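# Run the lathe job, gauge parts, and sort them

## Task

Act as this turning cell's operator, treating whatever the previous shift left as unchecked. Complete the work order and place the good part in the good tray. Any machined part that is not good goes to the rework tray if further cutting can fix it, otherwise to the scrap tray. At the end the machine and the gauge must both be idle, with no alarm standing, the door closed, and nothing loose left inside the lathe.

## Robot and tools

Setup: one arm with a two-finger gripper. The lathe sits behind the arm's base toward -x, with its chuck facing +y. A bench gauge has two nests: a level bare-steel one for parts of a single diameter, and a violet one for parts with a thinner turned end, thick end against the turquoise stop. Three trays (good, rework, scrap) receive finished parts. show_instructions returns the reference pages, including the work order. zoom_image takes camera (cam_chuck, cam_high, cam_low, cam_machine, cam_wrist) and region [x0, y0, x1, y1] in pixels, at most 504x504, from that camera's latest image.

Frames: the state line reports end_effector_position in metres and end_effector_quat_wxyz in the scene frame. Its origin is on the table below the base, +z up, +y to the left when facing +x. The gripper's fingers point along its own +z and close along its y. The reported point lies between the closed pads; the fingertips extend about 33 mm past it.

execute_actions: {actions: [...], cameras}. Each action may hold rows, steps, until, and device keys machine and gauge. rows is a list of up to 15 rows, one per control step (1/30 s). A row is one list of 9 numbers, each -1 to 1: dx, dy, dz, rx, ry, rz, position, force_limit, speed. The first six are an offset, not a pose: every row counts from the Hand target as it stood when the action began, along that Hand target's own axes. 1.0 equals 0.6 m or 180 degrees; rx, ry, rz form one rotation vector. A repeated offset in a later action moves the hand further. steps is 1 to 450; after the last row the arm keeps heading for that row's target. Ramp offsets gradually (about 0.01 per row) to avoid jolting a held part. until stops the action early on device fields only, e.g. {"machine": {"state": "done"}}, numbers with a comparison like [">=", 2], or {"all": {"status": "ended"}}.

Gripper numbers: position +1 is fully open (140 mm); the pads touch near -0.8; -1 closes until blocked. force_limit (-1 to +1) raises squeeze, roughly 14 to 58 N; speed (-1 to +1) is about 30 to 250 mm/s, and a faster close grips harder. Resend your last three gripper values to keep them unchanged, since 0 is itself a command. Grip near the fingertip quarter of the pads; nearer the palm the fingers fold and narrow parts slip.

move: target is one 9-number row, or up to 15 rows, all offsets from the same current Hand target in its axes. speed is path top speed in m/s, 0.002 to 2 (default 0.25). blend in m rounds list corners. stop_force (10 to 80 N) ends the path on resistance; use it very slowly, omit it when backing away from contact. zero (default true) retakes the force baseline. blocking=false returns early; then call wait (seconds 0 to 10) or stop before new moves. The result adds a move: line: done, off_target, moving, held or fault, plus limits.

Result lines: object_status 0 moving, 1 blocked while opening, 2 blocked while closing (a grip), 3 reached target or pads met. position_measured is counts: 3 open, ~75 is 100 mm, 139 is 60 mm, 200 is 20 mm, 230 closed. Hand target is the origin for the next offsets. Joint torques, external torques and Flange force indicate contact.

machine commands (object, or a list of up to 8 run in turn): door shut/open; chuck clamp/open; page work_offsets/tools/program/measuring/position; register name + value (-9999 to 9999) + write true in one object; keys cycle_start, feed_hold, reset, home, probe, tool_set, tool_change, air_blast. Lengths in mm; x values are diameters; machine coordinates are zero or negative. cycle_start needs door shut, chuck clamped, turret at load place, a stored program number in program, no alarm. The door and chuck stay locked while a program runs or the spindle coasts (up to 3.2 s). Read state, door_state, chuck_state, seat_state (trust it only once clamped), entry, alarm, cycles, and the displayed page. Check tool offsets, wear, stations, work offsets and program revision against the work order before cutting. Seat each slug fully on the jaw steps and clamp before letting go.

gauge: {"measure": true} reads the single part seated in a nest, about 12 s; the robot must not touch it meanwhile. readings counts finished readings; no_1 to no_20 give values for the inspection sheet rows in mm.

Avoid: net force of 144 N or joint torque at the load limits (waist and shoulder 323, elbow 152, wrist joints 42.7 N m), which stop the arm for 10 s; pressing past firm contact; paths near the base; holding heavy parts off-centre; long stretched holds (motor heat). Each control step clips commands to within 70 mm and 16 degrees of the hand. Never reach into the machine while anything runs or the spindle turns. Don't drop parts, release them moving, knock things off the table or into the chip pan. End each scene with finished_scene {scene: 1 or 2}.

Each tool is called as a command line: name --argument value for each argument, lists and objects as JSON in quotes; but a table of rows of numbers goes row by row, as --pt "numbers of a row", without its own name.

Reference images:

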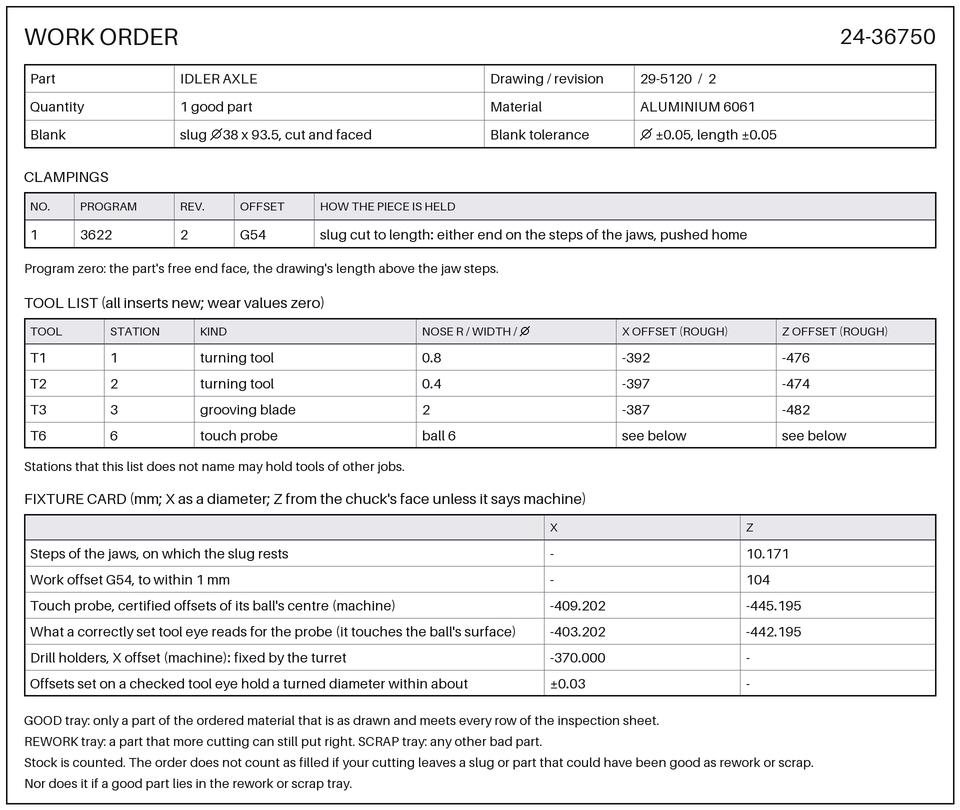

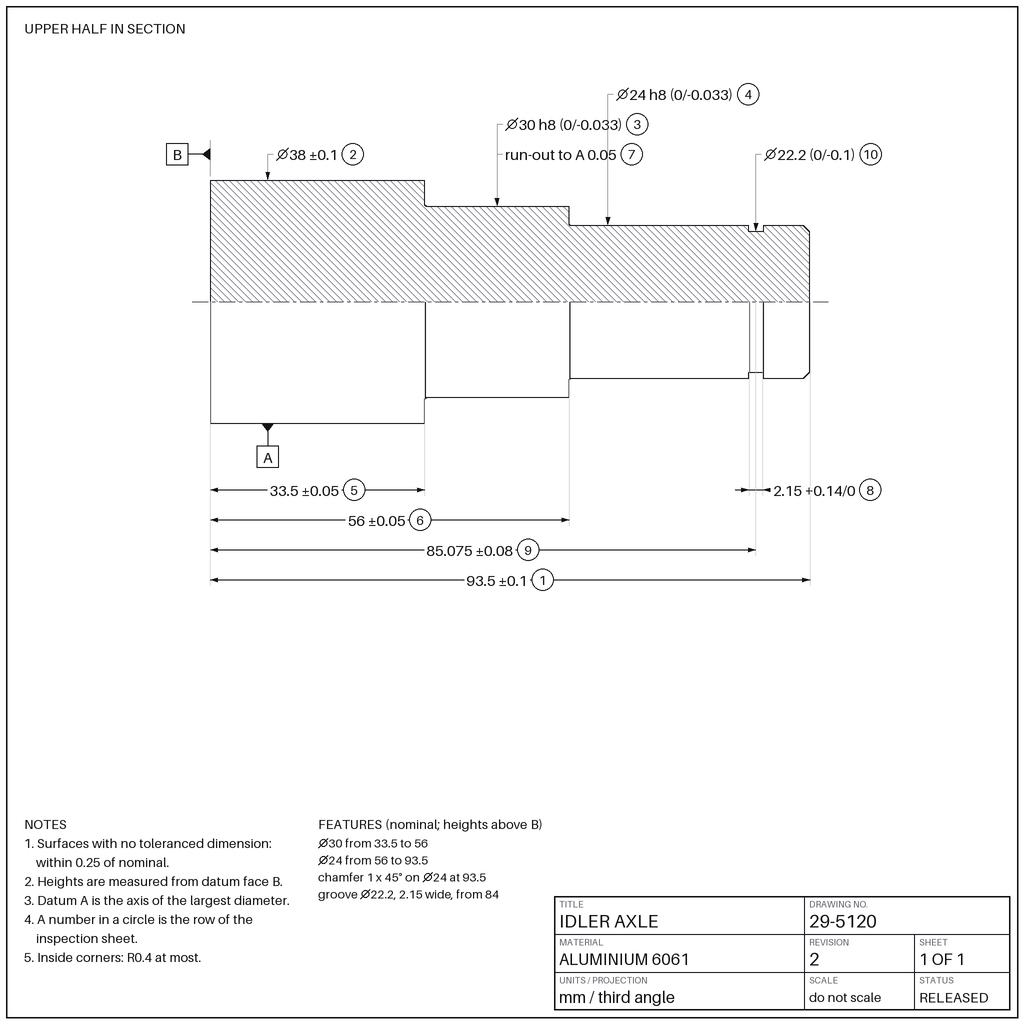

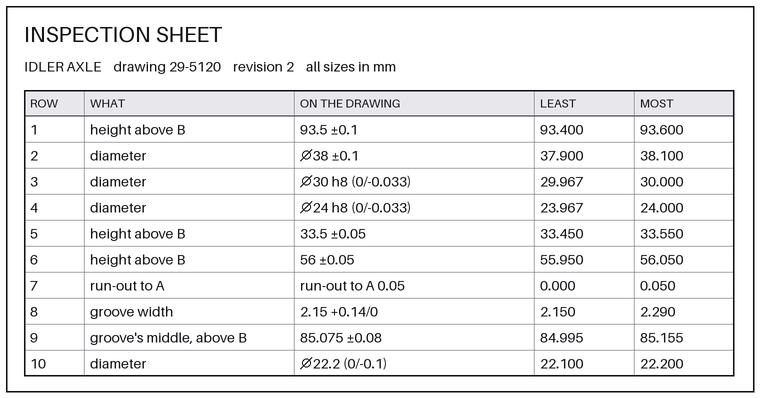

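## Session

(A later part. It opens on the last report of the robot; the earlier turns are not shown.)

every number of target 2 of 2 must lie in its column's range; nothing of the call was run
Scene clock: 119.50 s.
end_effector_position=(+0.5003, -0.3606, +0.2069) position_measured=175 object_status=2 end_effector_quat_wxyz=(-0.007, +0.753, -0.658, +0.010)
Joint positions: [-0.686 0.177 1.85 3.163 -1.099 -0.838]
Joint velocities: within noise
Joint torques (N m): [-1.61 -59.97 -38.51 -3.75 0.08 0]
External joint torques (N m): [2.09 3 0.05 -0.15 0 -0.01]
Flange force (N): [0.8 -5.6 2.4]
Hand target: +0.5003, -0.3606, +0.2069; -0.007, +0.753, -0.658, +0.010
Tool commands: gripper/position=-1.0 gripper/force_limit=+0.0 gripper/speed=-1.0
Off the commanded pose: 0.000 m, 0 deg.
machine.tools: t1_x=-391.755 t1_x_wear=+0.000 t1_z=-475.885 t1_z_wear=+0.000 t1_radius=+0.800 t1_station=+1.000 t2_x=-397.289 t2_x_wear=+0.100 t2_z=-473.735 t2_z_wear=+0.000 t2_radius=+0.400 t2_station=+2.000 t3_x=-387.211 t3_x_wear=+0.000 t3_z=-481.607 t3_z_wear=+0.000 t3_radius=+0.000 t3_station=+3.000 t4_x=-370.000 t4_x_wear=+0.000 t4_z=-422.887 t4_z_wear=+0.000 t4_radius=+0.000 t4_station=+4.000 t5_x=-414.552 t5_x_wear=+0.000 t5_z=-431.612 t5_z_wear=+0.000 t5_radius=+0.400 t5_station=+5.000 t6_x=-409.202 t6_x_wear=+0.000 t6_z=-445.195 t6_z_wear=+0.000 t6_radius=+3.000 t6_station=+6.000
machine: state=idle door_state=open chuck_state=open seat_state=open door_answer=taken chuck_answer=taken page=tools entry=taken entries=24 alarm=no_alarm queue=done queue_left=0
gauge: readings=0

move --target '[-0.95, -0.02, -0.45, 0, 0, -0.39, -1, 0, -1]' --speed 0.35 --cameras '["cam_wrist", "cam_machine", "cam_high"]'

Scene clock: 122.27 s.
end_effector_position=(+0.4288, +0.2063, +0.4742) position_measured=175 object_status=2 end_effector_quat_wxyz=(+0.000, +0.994, -0.105, +0.012)
Joint positions: [0.379 -0.151 1.682 3.138 -1.586 -0.989]
Joint velocities: within noise
Joint torques (N m): [-0.91 -29.03 -43.38 -4.34 0.26 0.04]
External joint torques (N m): [0.86 2.74 0.5 -0.07 -0.14 -0.05]
Flange force (N): [2.0 -3.7 0.6]
Hand target: +0.4288, +0.2063, +0.4742; +0.000, +0.994, -0.105, +0.012
Off the commanded pose: 0.000 m, 0 deg.
machine.tools: t1_x=-391.755 t1_x_wear=+0.000 t1_z=-475.885 t1_z_wear=+0.000 t1_radius=+0.800 t1_station=+1.000 t2_x=-397.289 t2_x_wear=+0.100 t2_z=-473.735 t2_z_wear=+0.000 t2_radius=+0.400 t2_station=+2.000 t3_x=-387.211 t3_x_wear=+0.000 t3_z=-481.607 t3_z_wear=+0.000 t3_radius=+0.000 t3_station=+3.000 t4_x=-370.000 t4_x_wear=+0.000 t4_z=-422.887 t4_z_wear=+0.000 t4_radius=+0.000 t4_station=+4.000 t5_x=-414.552 t5_x_wear=+0.000 t5_z=-431.612 t5_z_wear=+0.000 t5_radius=+0.400 t5_station=+5.000 t6_x=-409.202 t6_x_wear=+0.000 t6_z=-445.195 t6_z_wear=+0.000 t6_radius=+3.000 t6_station=+6.000
machine: state=idle door_state=open chuck_state=open seat_state=open door_answer=taken chuck_answer=taken page=tools entry=taken entries=24 alarm=no_alarm queue=done queue_left=0
gauge: readings=0
move: done
Images, in order (width x height): cam_high 896x504, cam_machine 896x504, cam_wrist 896x504.

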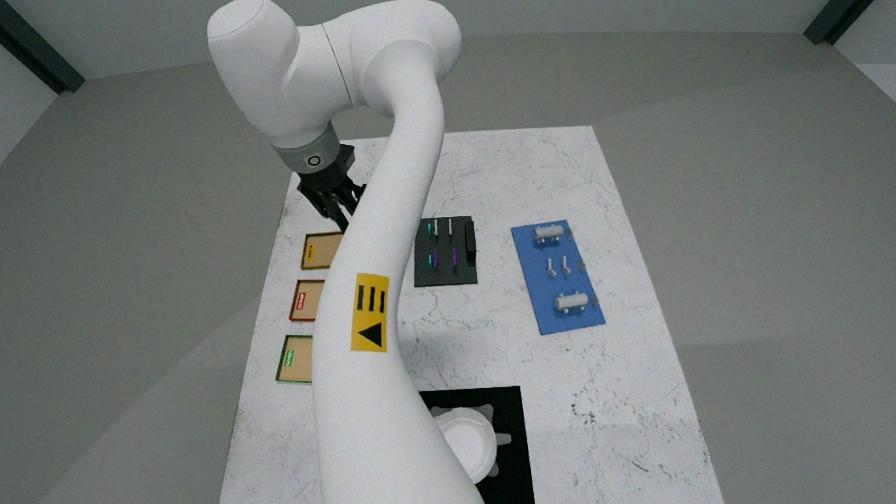

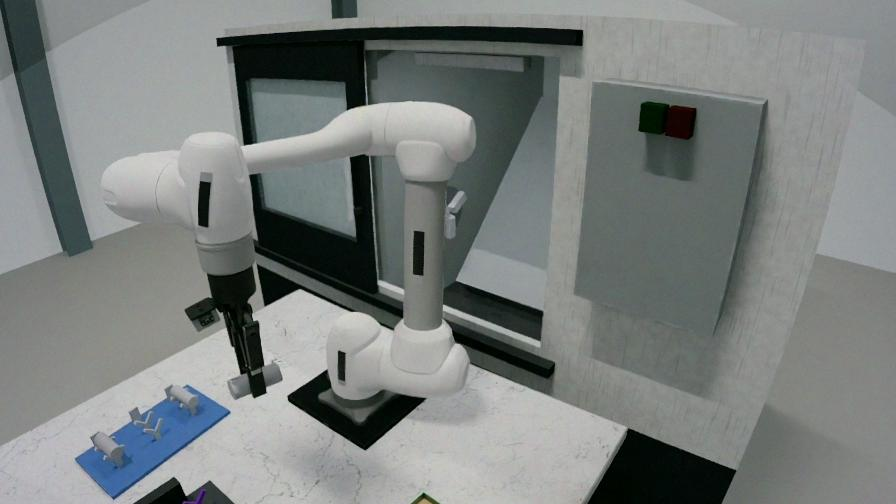

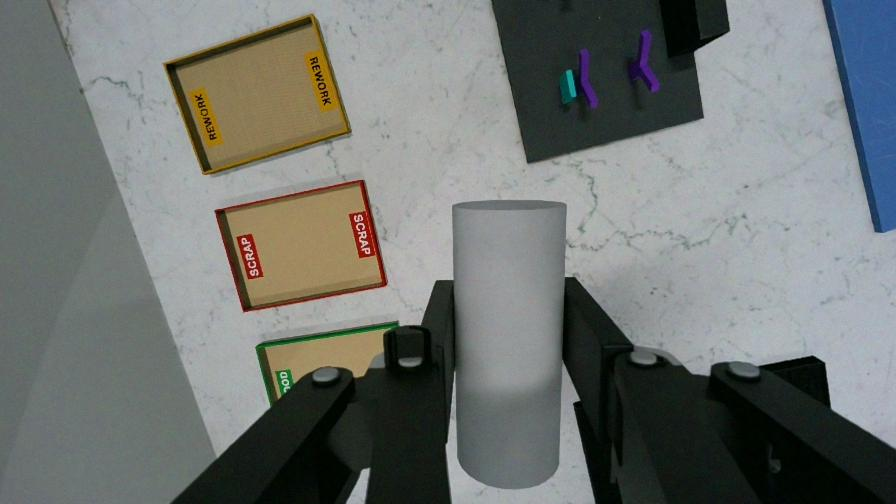

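move --target '[-0.737, -0.42, -0.1, 0, 0, -0.5, -1, 0, -1]' --speed 0.35 --cameras '["cam_wrist", "cam_machine", "cam_high"]'

Scene clock: 125.63 s.
end_effector_position=(+0.0476, +0.5451, +0.5245) position_measured=175 object_status=2 end_effector_quat_wxyz=(+0.008, +0.777, +0.629, +0.009)
Joint positions: [1.441 -0.024 1.473 3.118 -1.684 -1.5]
Joint velocities: within noise
Joint torques (N m): [-2.09 -42.62 -42.48 -4.34 0.09 0.05]
External joint torques (N m): [1.79 3 -0.14 -0.11 -0.01 -0.05]
Flange force (N): [4.8 -3.9 -0.9]
Hand target: +0.0476, +0.5451, +0.5245; +0.008, +0.777, +0.629, +0.009
Off the commanded pose: 0.000 m, 0 deg.
machine.tools: t1_x=-391.755 t1_x_wear=+0.000 t1_z=-475.885 t1_z_wear=+0.000 t1_radius=+0.800 t1_station=+1.000 t2_x=-397.289 t2_x_wear=+0.100 t2_z=-473.735 t2_z_wear=+0.000 t2_radius=+0.400 t2_station=+2.000 t3_x=-387.211 t3_x_wear=+0.000 t3_z=-481.607 t3_z_wear=+0.000 t3_radius=+0.000 t3_station=+3.000 t4_x=-370.000 t4_x_wear=+0.000 t4_z=-422.887 t4_z_wear=+0.000 t4_radius=+0.000 t4_station=+4.000 t5_x=-414.552 t5_x_wear=+0.000 t5_z=-431.612 t5_z_wear=+0.000 t5_radius=+0.400 t5_station=+5.000 t6_x=-409.202 t6_x_wear=+0.000 t6_z=-445.195 t6_z_wear=+0.000 t6_radius=+3.000 t6_station=+6.000
machine: state=idle door_state=open chuck_state=open seat_state=open door_answer=taken chuck_answer=taken page=tools entry=taken entries=24 alarm=no_alarm queue=done queue_left=0
gauge: readings=0
move: done
Images, in order (width x height): cam_high 896x504, cam_machine 896x504, cam_wrist 896x504.

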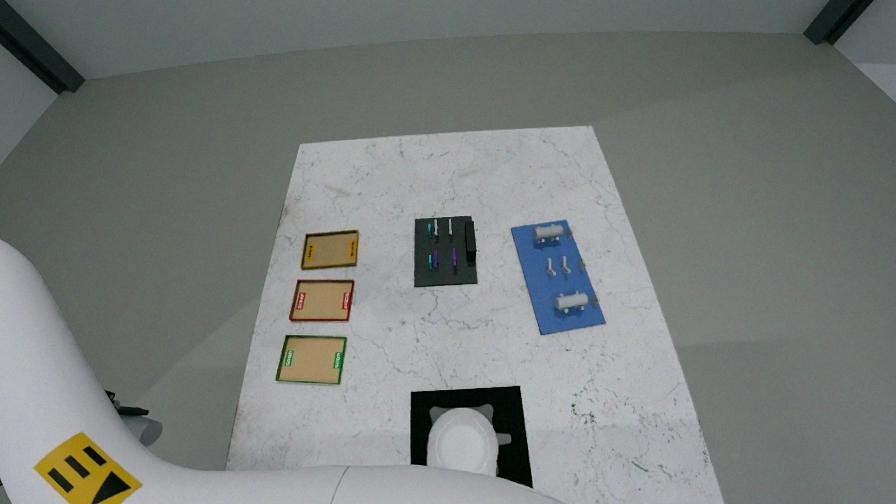

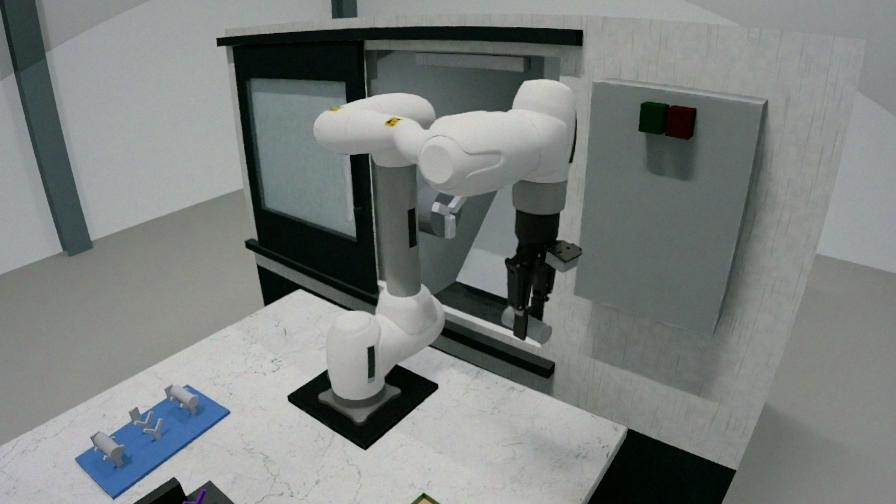

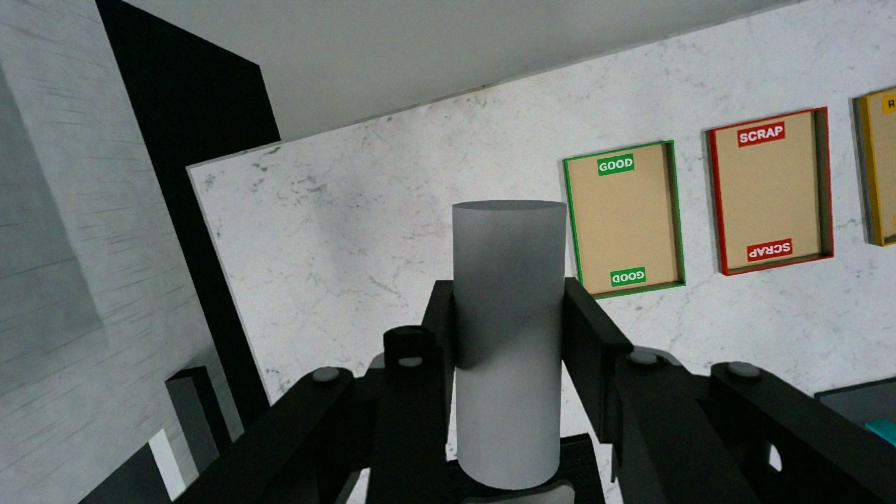

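move --target '[-0.305, -0.276, -0.05, 0.498, -0.052, -0.052, -1, 0, -1]' --speed 0.35 --cameras '["cam_wrist", "cam_machine", "cam_chuck"]'

Scene clock: 130.43 s.
end_effector_position=(-0.1532, +0.4007, +0.5500) position_measured=175 object_status=2 end_effector_quat_wxyz=(+0.494, -0.507, -0.505, +0.494)
Joint positions: [1.074 -0.125 2.114 4.469 -2.015 -2.056]
Joint velocities: within noise
Joint torques (N m): [-1.82 -24.87 -36.35 2.18 -1.68 -0.09]
External joint torques (N m): [1.58 2.71 0.04 -0.87 0.39 0.04]
Flange force (N): [6.0 3.1 1.1]
Hand target: -0.1532, +0.4007, +0.5500; +0.494, -0.507, -0.505, +0.494
Off the commanded pose: 0.000 m, 0 deg.
machine.tools: t1_x=-391.755 t1_x_wear=+0.000 t1_z=-475.885 t1_z_wear=+0.000 t1_radius=+0.800 t1_station=+1.000 t2_x=-397.289 t2_x_wear=+0.100 t2_z=-473.735 t2_z_wear=+0.000 t2_radius=+0.400 t2_station=+2.000 t3_x=-387.211 t3_x_wear=+0.000 t3_z=-481.607 t3_z_wear=+0.000 t3_radius=+0.000 t3_station=+3.000 t4_x=-370.000 t4_x_wear=+0.000 t4_z=-422.887 t4_z_wear=+0.000 t4_radius=+0.000 t4_station=+4.000 t5_x=-414.552 t5_x_wear=+0.000 t5_z=-431.612 t5_z_wear=+0.000 t5_radius=+0.400 t5_station=+5.000 t6_x=-409.202 t6_x_wear=+0.000 t6_z=-445.195 t6_z_wear=+0.000 t6_radius=+3.000 t6_station=+6.000
machine: state=idle door_state=open chuck_state=open seat_state=open door_answer=taken chuck_answer=taken page=tools entry=taken entries=24 alarm=no_alarm queue=done queue_left=0
gauge: readings=0
move: done
Images, in order (width x height): cam_chuck 896x504, cam_machine 896x504, cam_wrist 896x504.

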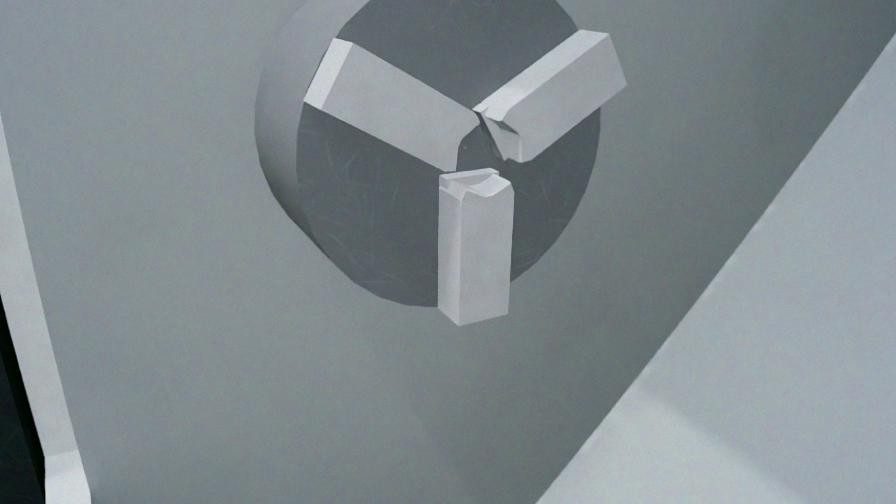

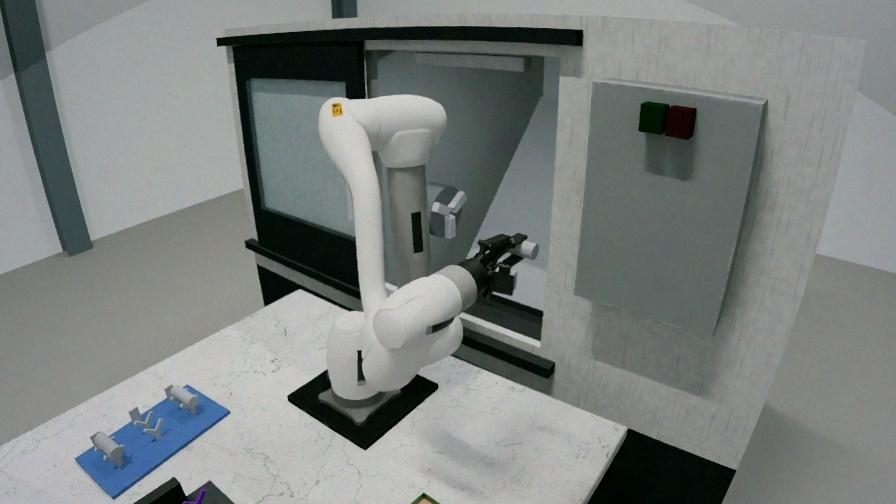

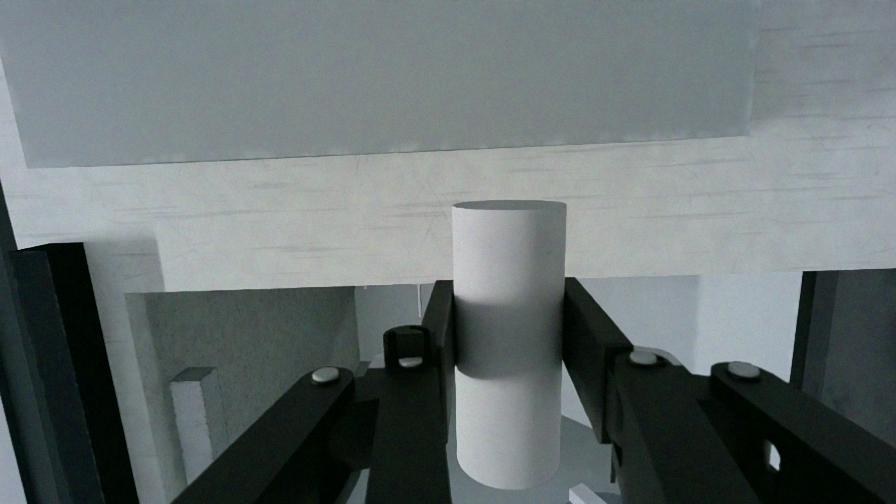

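move --target '[-0.35, 0, 0.25, 0, 0, 0, -1, 0, -1]' --speed 0.3 --cameras '["cam_wrist", "cam_machine", "cam_chuck"]'

Scene clock: 132.93 s.
end_effector_position=(-0.3036, +0.1911, +0.5468) position_measured=175 object_status=2 end_effector_quat_wxyz=(+0.494, -0.507, -0.505, +0.494)
Joint positions: [1.241 -0.62 2.41 4.612 -1.892 -1.816]
Joint velocities: within noise
Joint torques (N m): [-1.78 19.79 -39.81 3.11 -0.92 -0.04]
External joint torques (N m): [1.56 2.36 -0.23 -0.93 0.27 -0.01]
Flange force (N): [0.0 0.0 0.0]
Hand target: -0.3036, +0.1911, +0.5468; +0.494, -0.507, -0.505, +0.494
Off the commanded pose: 0.000 m, 0 deg.
machine.tools: t1_x=-391.755 t1_x_wear=+0.000 t1_z=-475.885 t1_z_wear=+0.000 t1_radius=+0.800 t1_station=+1.000 t2_x=-397.289 t2_x_wear=+0.100 t2_z=-473.735 t2_z_wear=+0.000 t2_radius=+0.400 t2_station=+2.000 t3_x=-387.211 t3_x_wear=+0.000 t3_z=-481.607 t3_z_wear=+0.000 t3_radius=+0.000 t3_station=+3.000 t4_x=-370.000 t4_x_wear=+0.000 t4_z=-422.887 t4_z_wear=+0.000 t4_radius=+0.000 t4_station=+4.000 t5_x=-414.552 t5_x_wear=+0.000 t5_z=-431.612 t5_z_wear=+0.000 t5_radius=+0.400 t5_station=+5.000 t6_x=-409.202 t6_x_wear=+0.000 t6_z=-445.195 t6_z_wear=+0.000 t6_radius=+3.000 t6_station=+6.000
machine: state=idle door_state=open chuck_state=open seat_state=open door_answer=taken chuck_answer=taken page=tools entry=taken entries=24 alarm=no_alarm queue=done queue_left=0
gauge: readings=0
move: done
Images, in order (width x height): cam_chuck 896x504, cam_machine 896x504, cam_wrist 896x504.

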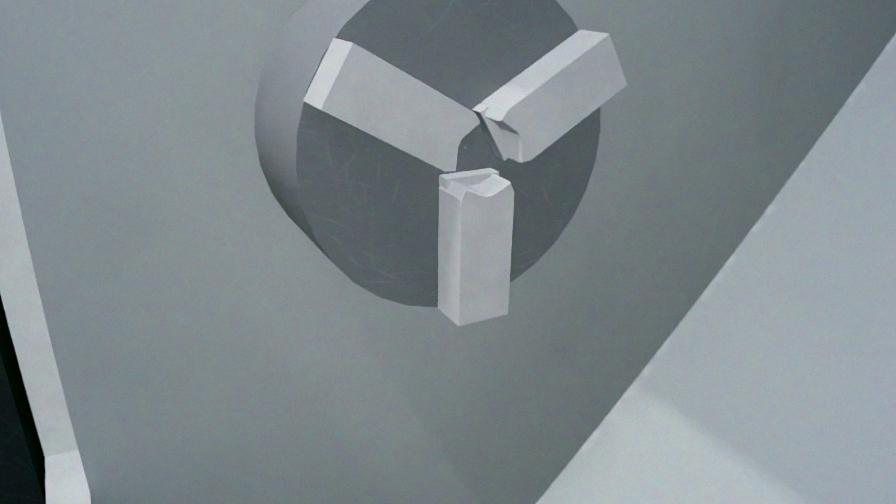

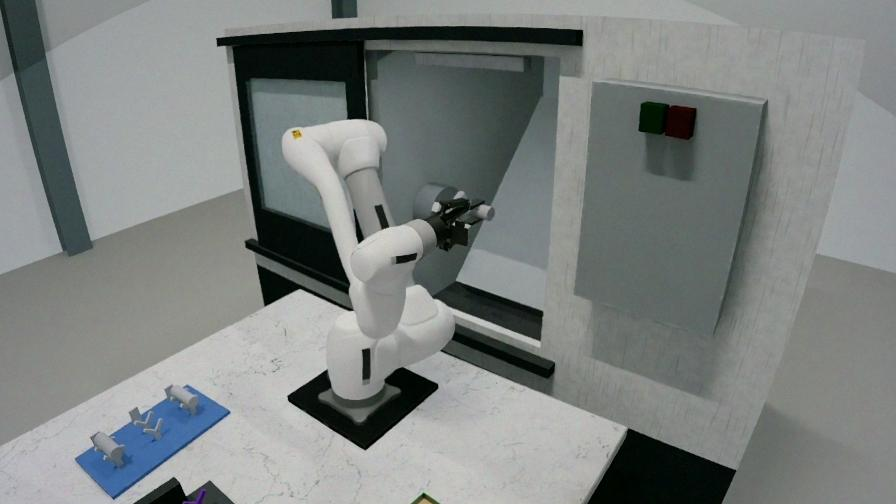

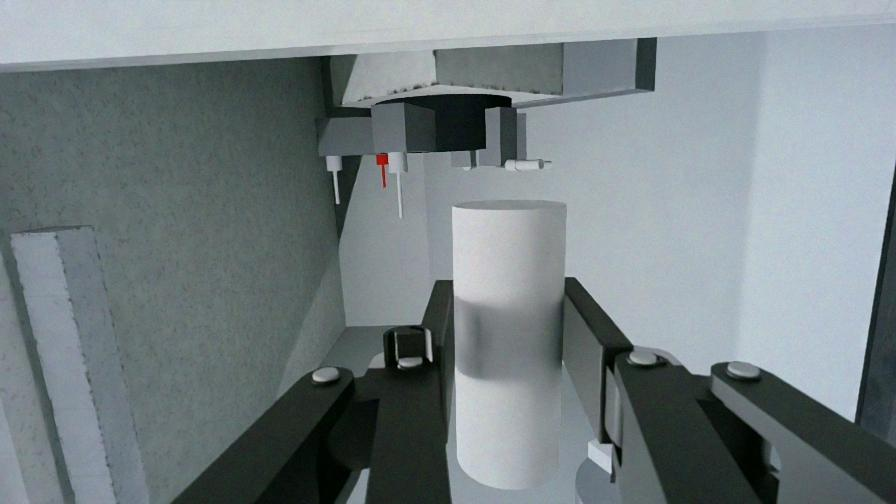

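move --target '[-0.133, -0.167, 0, 0, 0, 0, -1, 0, -1]' --speed 0.25 --cameras '["cam_wrist", "cam_machine", "cam_chuck"]'

Scene clock: 135.40 s.
end_effector_position=(-0.3062, +0.1114, +0.6471) position_measured=175 object_status=2 end_effector_quat_wxyz=(+0.494, -0.507, -0.505, +0.494)
Joint positions: [1.015 -0.817 2.283 4.75 -2.131 -1.467]
Joint velocities: within noise
Joint torques (N m): [-1.75 33.55 -41.37 3.4 0.33 -0.03]
External joint torques (N m): [1.65 2.21 -0.26 -0.83 -0.01 -0.02]
Flange force (N): [0.0 0.0 0.0]
Hand target: -0.3062, +0.1114, +0.6471; +0.494, -0.507, -0.505, +0.494
Off the commanded pose: 0.000 m, 0 deg.
machine.tools: t1_x=-391.755 t1_x_wear=+0.000 t1_z=-475.885 t1_z_wear=+0.000 t1_radius=+0.800 t1_station=+1.000 t2_x=-397.289 t2_x_wear=+0.100 t2_z=-473.735 t2_z_wear=+0.000 t2_radius=+0.400 t2_station=+2.000 t3_x=-387.211 t3_x_wear=+0.000 t3_z=-481.607 t3_z_wear=+0.000 t3_radius=+0.000 t3_station=+3.000 t4_x=-370.000 t4_x_wear=+0.000 t4_z=-422.887 t4_z_wear=+0.000 t4_radius=+0.000 t4_station=+4.000 t5_x=-414.552 t5_x_wear=+0.000 t5_z=-431.612 t5_z_wear=+0.000 t5_radius=+0.400 t5_station=+5.000 t6_x=-409.202 t6_x_wear=+0.000 t6_z=-445.195 t6_z_wear=+0.000 t6_radius=+3.000 t6_station=+6.000
machine: state=idle door_state=open chuck_state=open seat_state=open door_answer=taken chuck_answer=taken page=tools entry=taken entries=24 alarm=no_alarm queue=done queue_left=0
gauge: readings=0
move: done
Images, in order (width x height): cam_chuck 896x504, cam_machine 896x504, cam_wrist 896x504.

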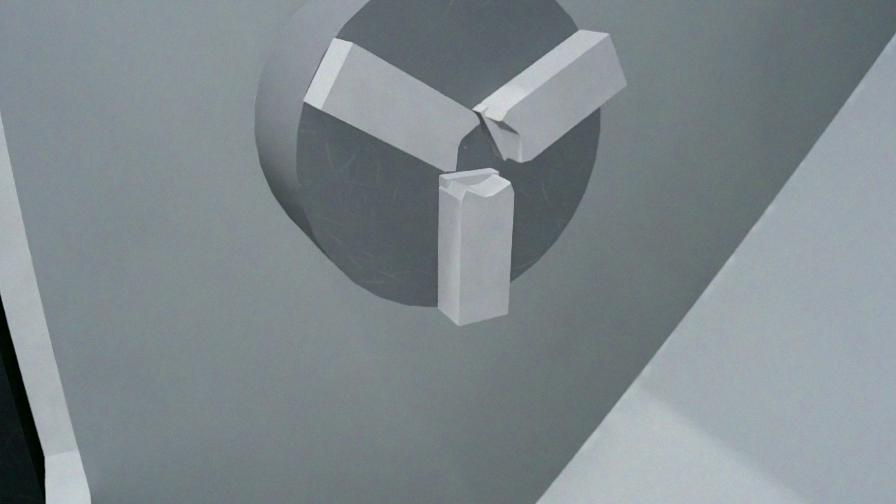

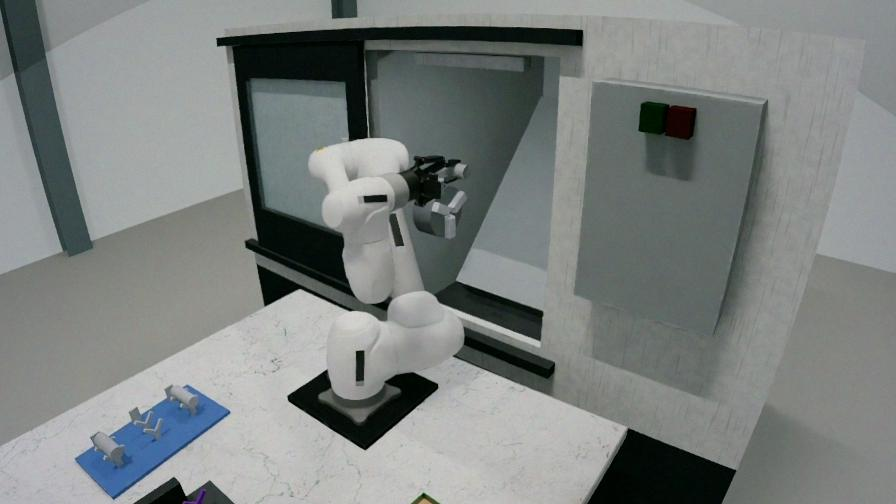

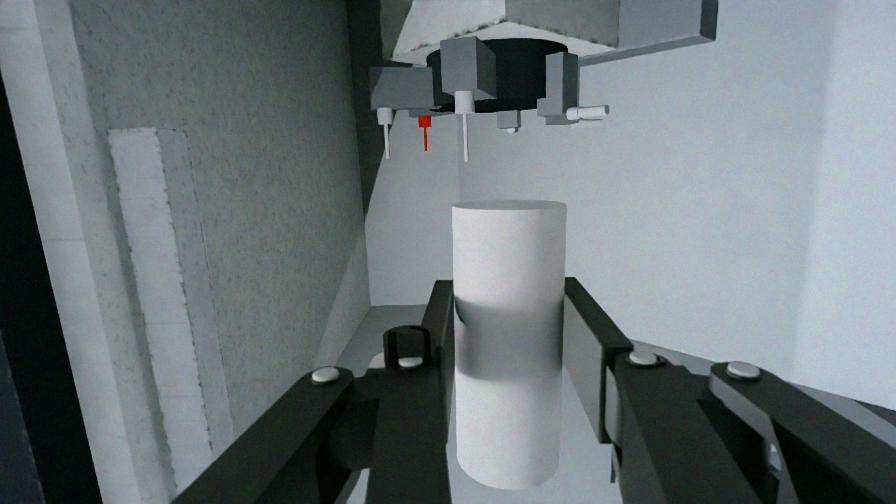

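move --target '[0.167, 0, 0, 0, -0.167, 0, -1, 0, -1]' --speed 0.25 --cameras '["cam_wrist", "cam_low"]'

Scene clock: 139.37 s.
end_effector_position=(-0.3060, +0.2116, +0.6469) position_measured=175 object_status=2 end_effector_quat_wxyz=(-0.346, +0.362, +0.616, -0.608)
Joint positions: [1.533 -0.288 2.059 4.56 -2.119 -1.814]
Joint velocities: within noise
Joint torques (N m): [-0.32 -11.13 -39.15 2.59 -0.74 0.02]
External joint torques (N m): [0.17 1.76 -0.57 -0.9 0.04 -0.07]
Flange force (N): [3.7 1.0 -2.0]
Hand target: -0.3060, +0.2116, +0.6469; -0.346, +0.362, +0.616, -0.608
Off the commanded pose: 0.000 m, 0 deg.
machine.tools: t1_x=-391.755 t1_x_wear=+0.000 t1_z=-475.885 t1_z_wear=+0.000 t1_radius=+0.800 t1_station=+1.000 t2_x=-397.289 t2_x_wear=+0.100 t2_z=-473.735 t2_z_wear=+0.000 t2_radius=+0.400 t2_station=+2.000 t3_x=-387.211 t3_x_wear=+0.000 t3_z=-481.607 t3_z_wear=+0.000 t3_radius=+0.000 t3_station=+3.000 t4_x=-370.000 t4_x_wear=+0.000 t4_z=-422.887 t4_z_wear=+0.000 t4_radius=+0.000 t4_station=+4.000 t5_x=-414.552 t5_x_wear=+0.000 t5_z=-431.612 t5_z_wear=+0.000 t5_radius=+0.400 t5_station=+5.000 t6_x=-409.202 t6_x_wear=+0.000 t6_z=-445.195 t6_z_wear=+0.000 t6_radius=+3.000 t6_station=+6.000
machine: state=idle door_state=open chuck_state=open seat_state=open door_answer=taken chuck_answer=taken page=tools entry=taken entries=24 alarm=no_alarm queue=done queue_left=0
gauge: readings=0
move: done
Images, in order (width x height): cam_low 896x504, cam_wrist 896x504.

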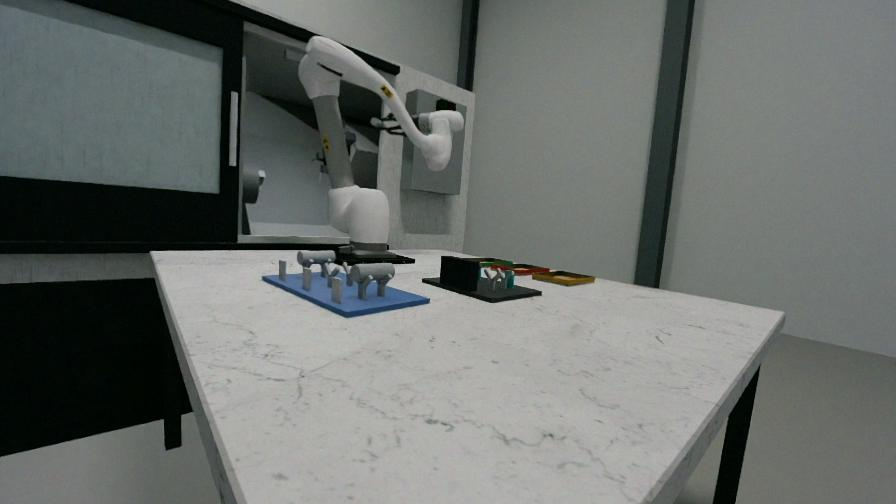

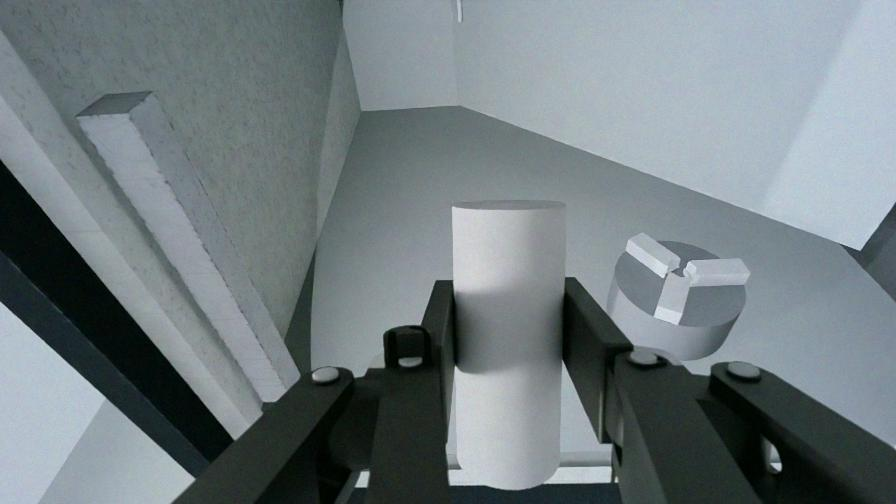

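move --target '[0, -0.15, 0, 0, 0, 0, -1, 0, -1]' --speed 0.25 --cameras '["cam_wrist"]'

zoom_image --camera "cam_wrist" --region '[600, 150, 896, 400]'

Scene clock: 140.93 s.
end_effector_position=(-0.3081, +0.2118, +0.7369) position_measured=175 object_status=2 end_effector_quat_wxyz=(-0.346, +0.362, +0.616, -0.608)
Joint positions: [1.539 -0.307 1.91 4.665 -2.131 -1.616]
Joint velocities: within noise
Joint torques (N m): [-2.09 -10.91 -40.44 3.05 -0.17 0.02]
External joint torques (N m): [1.92 2.18 -0.75 -0.87 0.03 -0.07]
Flange force (N): [7.1 -0.2 2.1]
Hand target: -0.3081, +0.2118, +0.7369; -0.346, +0.362, +0.616, -0.608
Off the commanded pose: 0.000 m, 0 deg.
machine.tools: t1_x=-391.755 t1_x_wear=+0.000 t1_z=-475.885 t1_z_wear=+0.000 t1_radius=+0.800 t1_station=+1.000 t2_x=-397.289 t2_x_wear=+0.100 t2_z=-473.735 t2_z_wear=+0.000 t2_radius=+0.400 t2_station=+2.000 t3_x=-387.211 t3_x_wear=+0.000 t3_z=-481.607 t3_z_wear=+0.000 t3_radius=+0.000 t3_station=+3.000 t4_x=-370.000 t4_x_wear=+0.000 t4_z=-422.887 t4_z_wear=+0.000 t4_radius=+0.000 t4_station=+4.000 t5_x=-414.552 t5_x_wear=+0.000 t5_z=-431.612 t5_z_wear=+0.000 t5_radius=+0.400 t5_station=+5.000 t6_x=-409.202 t6_x_wear=+0.000 t6_z=-445.195 t6_z_wear=+0.000 t6_radius=+3.000 t6_station=+6.000
machine: state=idle door_state=open chuck_state=open seat_state=open door_answer=taken chuck_answer=taken page=tools entry=taken entries=24 alarm=no_alarm queue=done queue_left=0
gauge: readings=0
move: done
Images, in order (width x height): cam_wrist 896x504.

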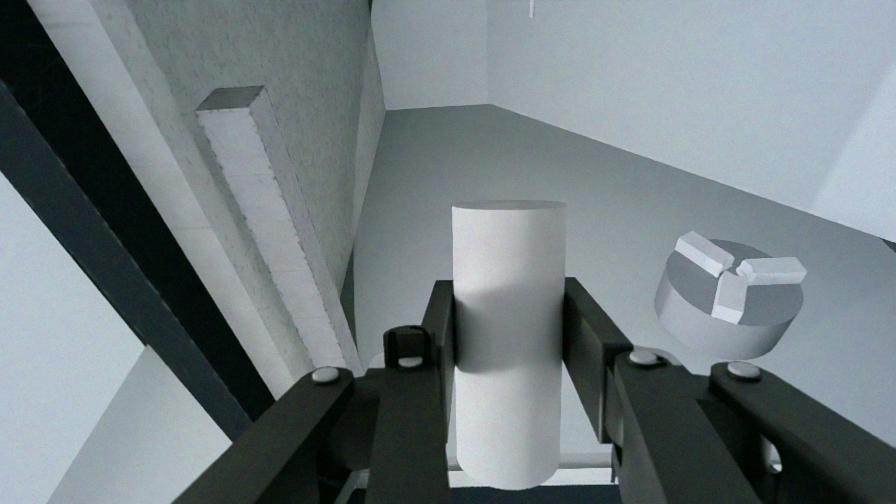

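Scaled by 1.703 from the camera's 896x504 image, which has a finer 1280x720 frame.

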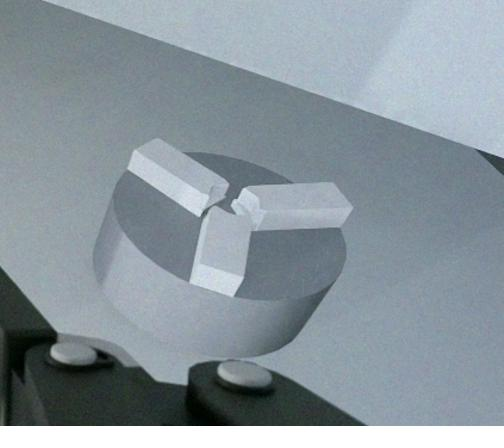

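move --target '[-0.067, 0.083, 0.333, 0, 0, 0, -1, 0, -1]' --speed 0.25 --cameras '["cam_wrist", "cam_chuck", "cam_machine"]'

zoom_image --camera "cam_wrist" --region '[560, 150, 896, 450]'

Scene clock: 145.53 s.
end_effector_position=(-0.4599, +0.0772, +0.6837) position_measured=175 object_status=2 end_effector_quat_wxyz=(-0.346, +0.362, +0.616, -0.608)
Joint positions: [2.085 -0.443 2.087 4.688 -1.584 -1.637]
Joint velocities: within noise
Joint torques (N m): [-1.08 0.49 -42.71 3.7 -0.48 0.02]
External joint torques (N m): [0.98 3.02 0.34 -1.02 0.29 -0.07]
Flange force (N): [5.4 1.0 4.6]
Hand target: -0.4600, +0.0772, +0.6837; -0.346, +0.362, +0.616, -0.608
Off the commanded pose: 0.000 m, 0 deg.
machine.tools: t1_x=-391.755 t1_x_wear=+0.000 t1_z=-475.885 t1_z_wear=+0.000 t1_radius=+0.800 t1_station=+1.000 t2_x=-397.289 t2_x_wear=+0.100 t2_z=-473.735 t2_z_wear=+0.000 t2_radius=+0.400 t2_station=+2.000 t3_x=-387.211 t3_x_wear=+0.000 t3_z=-481.607 t3_z_wear=+0.000 t3_radius=+0.000 t3_station=+3.000 t4_x=-370.000 t4_x_wear=+0.000 t4_z=-422.887 t4_z_wear=+0.000 t4_radius=+0.000 t4_station=+4.000 t5_x=-414.552 t5_x_wear=+0.000 t5_z=-431.612 t5_z_wear=+0.000 t5_radius=+0.400 t5_station=+5.000 t6_x=-409.202 t6_x_wear=+0.000 t6_z=-445.195 t6_z_wear=+0.000 t6_radius=+3.000 t6_station=+6.000
machine: state=idle door_state=open chuck_state=open seat_state=open door_answer=taken chuck_answer=taken page=tools entry=taken entries=24 alarm=no_alarm queue=done queue_left=0
gauge: readings=0
move: done
Images, in order (width x height): cam_chuck 896x504, cam_machine 896x504, cam_wrist 896x504.

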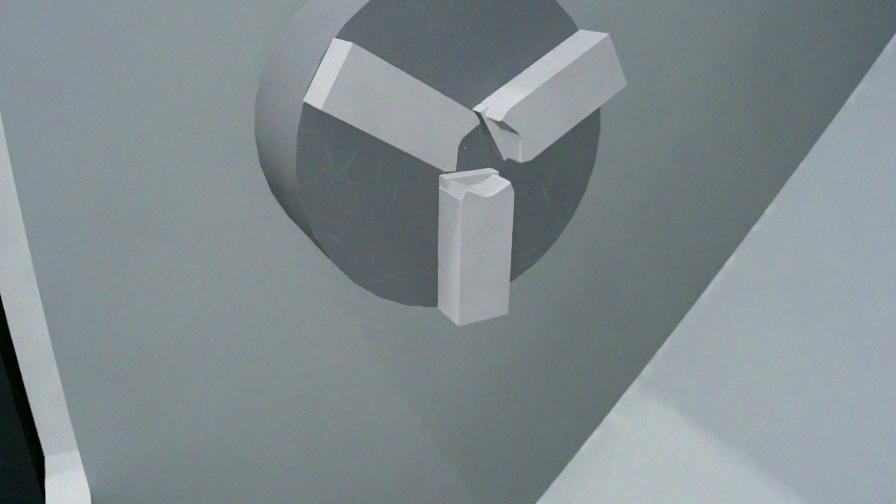

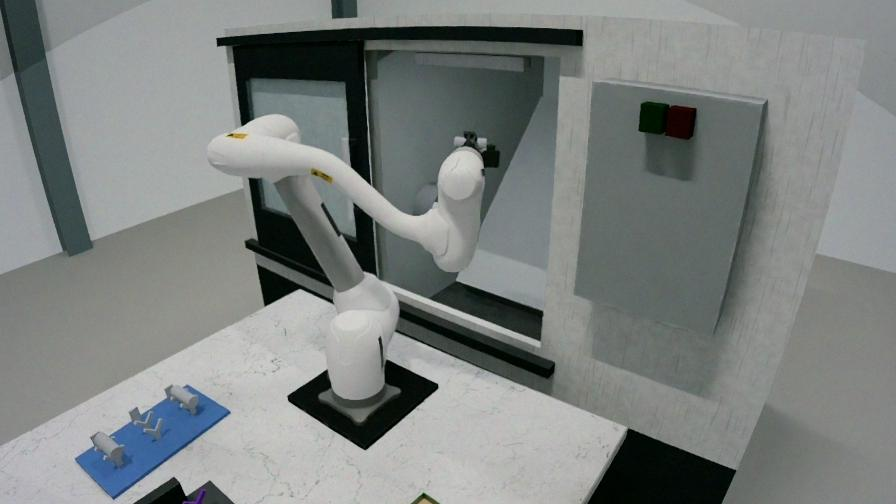

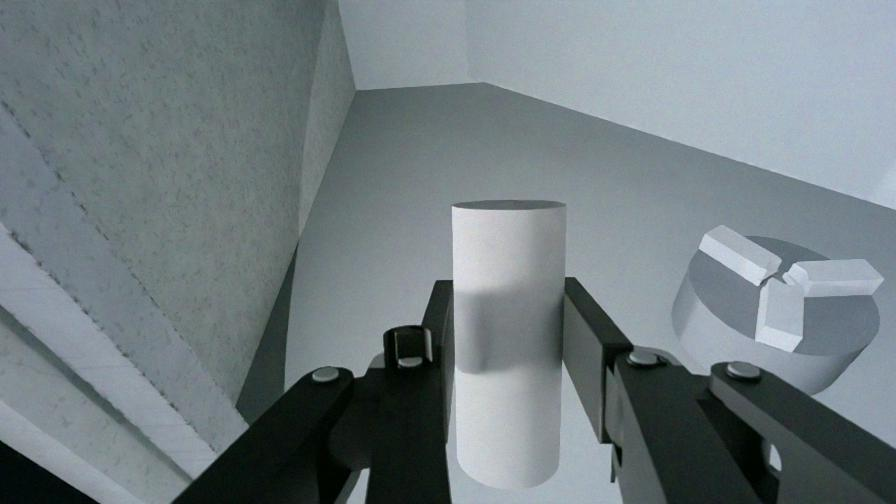

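Scaled by 1.500 from the camera's 896x504 image, which has a finer 1280x720 frame.

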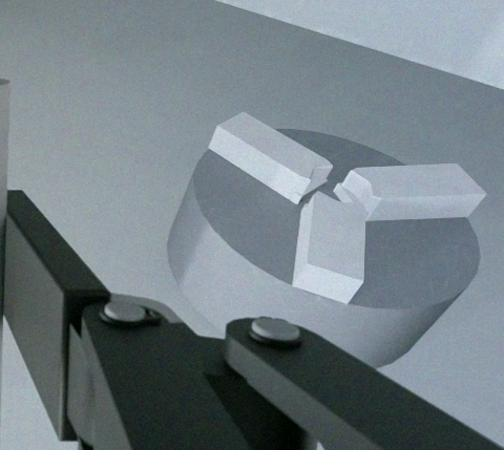

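move --target '[0.122, 0.377, 0.21, 0, 0.167, 0, -1, 0, -1]' --speed 0.25 --cameras '["cam_wrist", "cam_chuck", "cam_machine"]'

Scene clock: 150.93 s.
end_effector_position=(-0.6002, +0.0773, +0.4541) position_measured=175 object_status=2 end_effector_quat_wxyz=(+0.494, -0.507, -0.505, +0.494)
Joint positions: [2.757 -0.324 2.457 5.606 -0.652 -2.589]
Joint velocities: within noise
Joint torques (N m): [-1.92 -7.42 -38.18 4.02 -3.22 0.02]
External joint torques (N m): [1.93 3.33 0.76 -0.26 0.83 -0.07]
Flange force (N): [0.0 0.0 0.0]
Hand target: -0.6002, +0.0773, +0.4541; +0.494, -0.507, -0.505, +0.494
Off the commanded pose: 0.000 m, 0 deg.
machine.tools: t1_x=-391.755 t1_x_wear=+0.000 t1_z=-475.885 t1_z_wear=+0.000 t1_radius=+0.800 t1_station=+1.000 t2_x=-397.289 t2_x_wear=+0.100 t2_z=-473.735 t2_z_wear=+0.000 t2_radius=+0.400 t2_station=+2.000 t3_x=-387.211 t3_x_wear=+0.000 t3_z=-481.607 t3_z_wear=+0.000 t3_radius=+0.000 t3_station=+3.000 t4_x=-370.000 t4_x_wear=+0.000 t4_z=-422.887 t4_z_wear=+0.000 t4_radius=+0.000 t4_station=+4.000 t5_x=-414.552 t5_x_wear=+0.000 t5_z=-431.612 t5_z_wear=+0.000 t5_radius=+0.400 t5_station=+5.000 t6_x=-409.202 t6_x_wear=+0.000 t6_z=-445.195 t6_z_wear=+0.000 t6_radius=+3.000 t6_station=+6.000
machine: state=idle door_state=open chuck_state=open seat_state=open door_answer=taken chuck_answer=taken page=tools entry=taken entries=24 alarm=no_alarm queue=done queue_left=0
gauge: readings=0
move: done
Images, in order (width x height): cam_chuck 896x504, cam_machine 896x504, cam_wrist 896x504.

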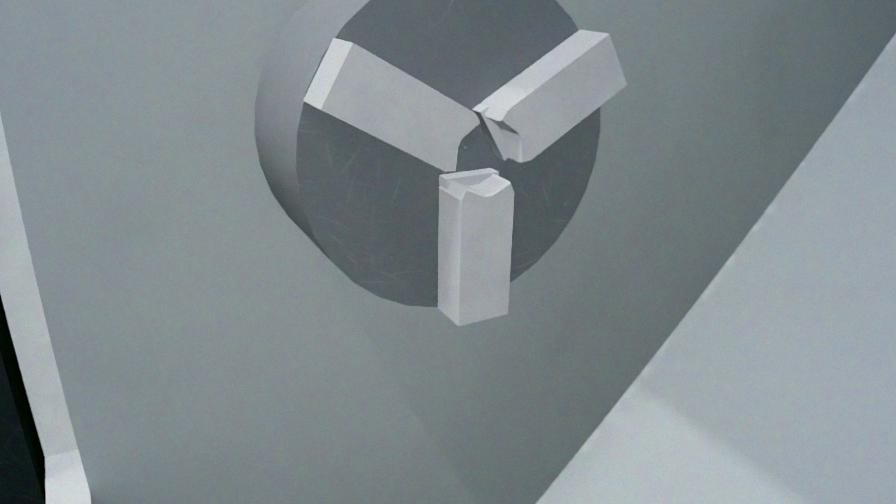

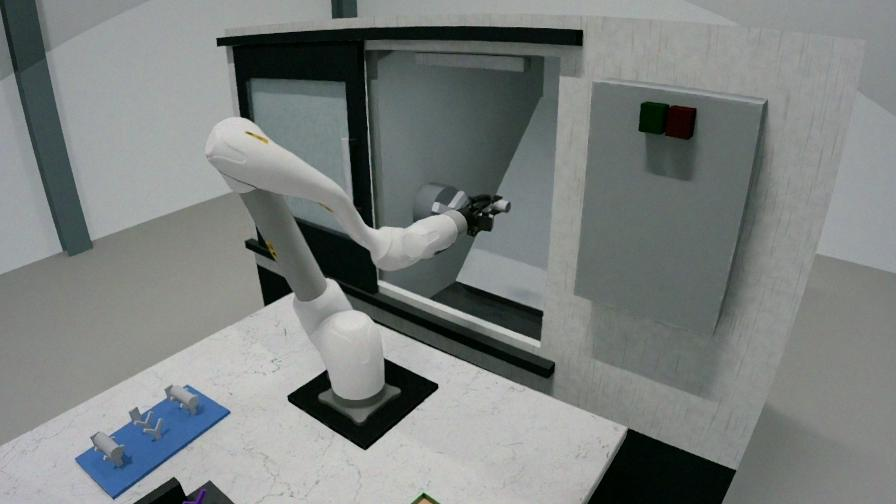

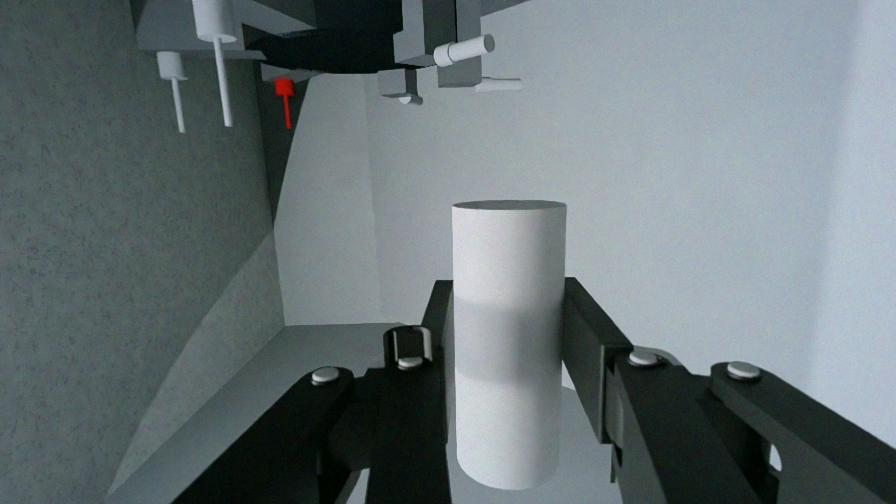

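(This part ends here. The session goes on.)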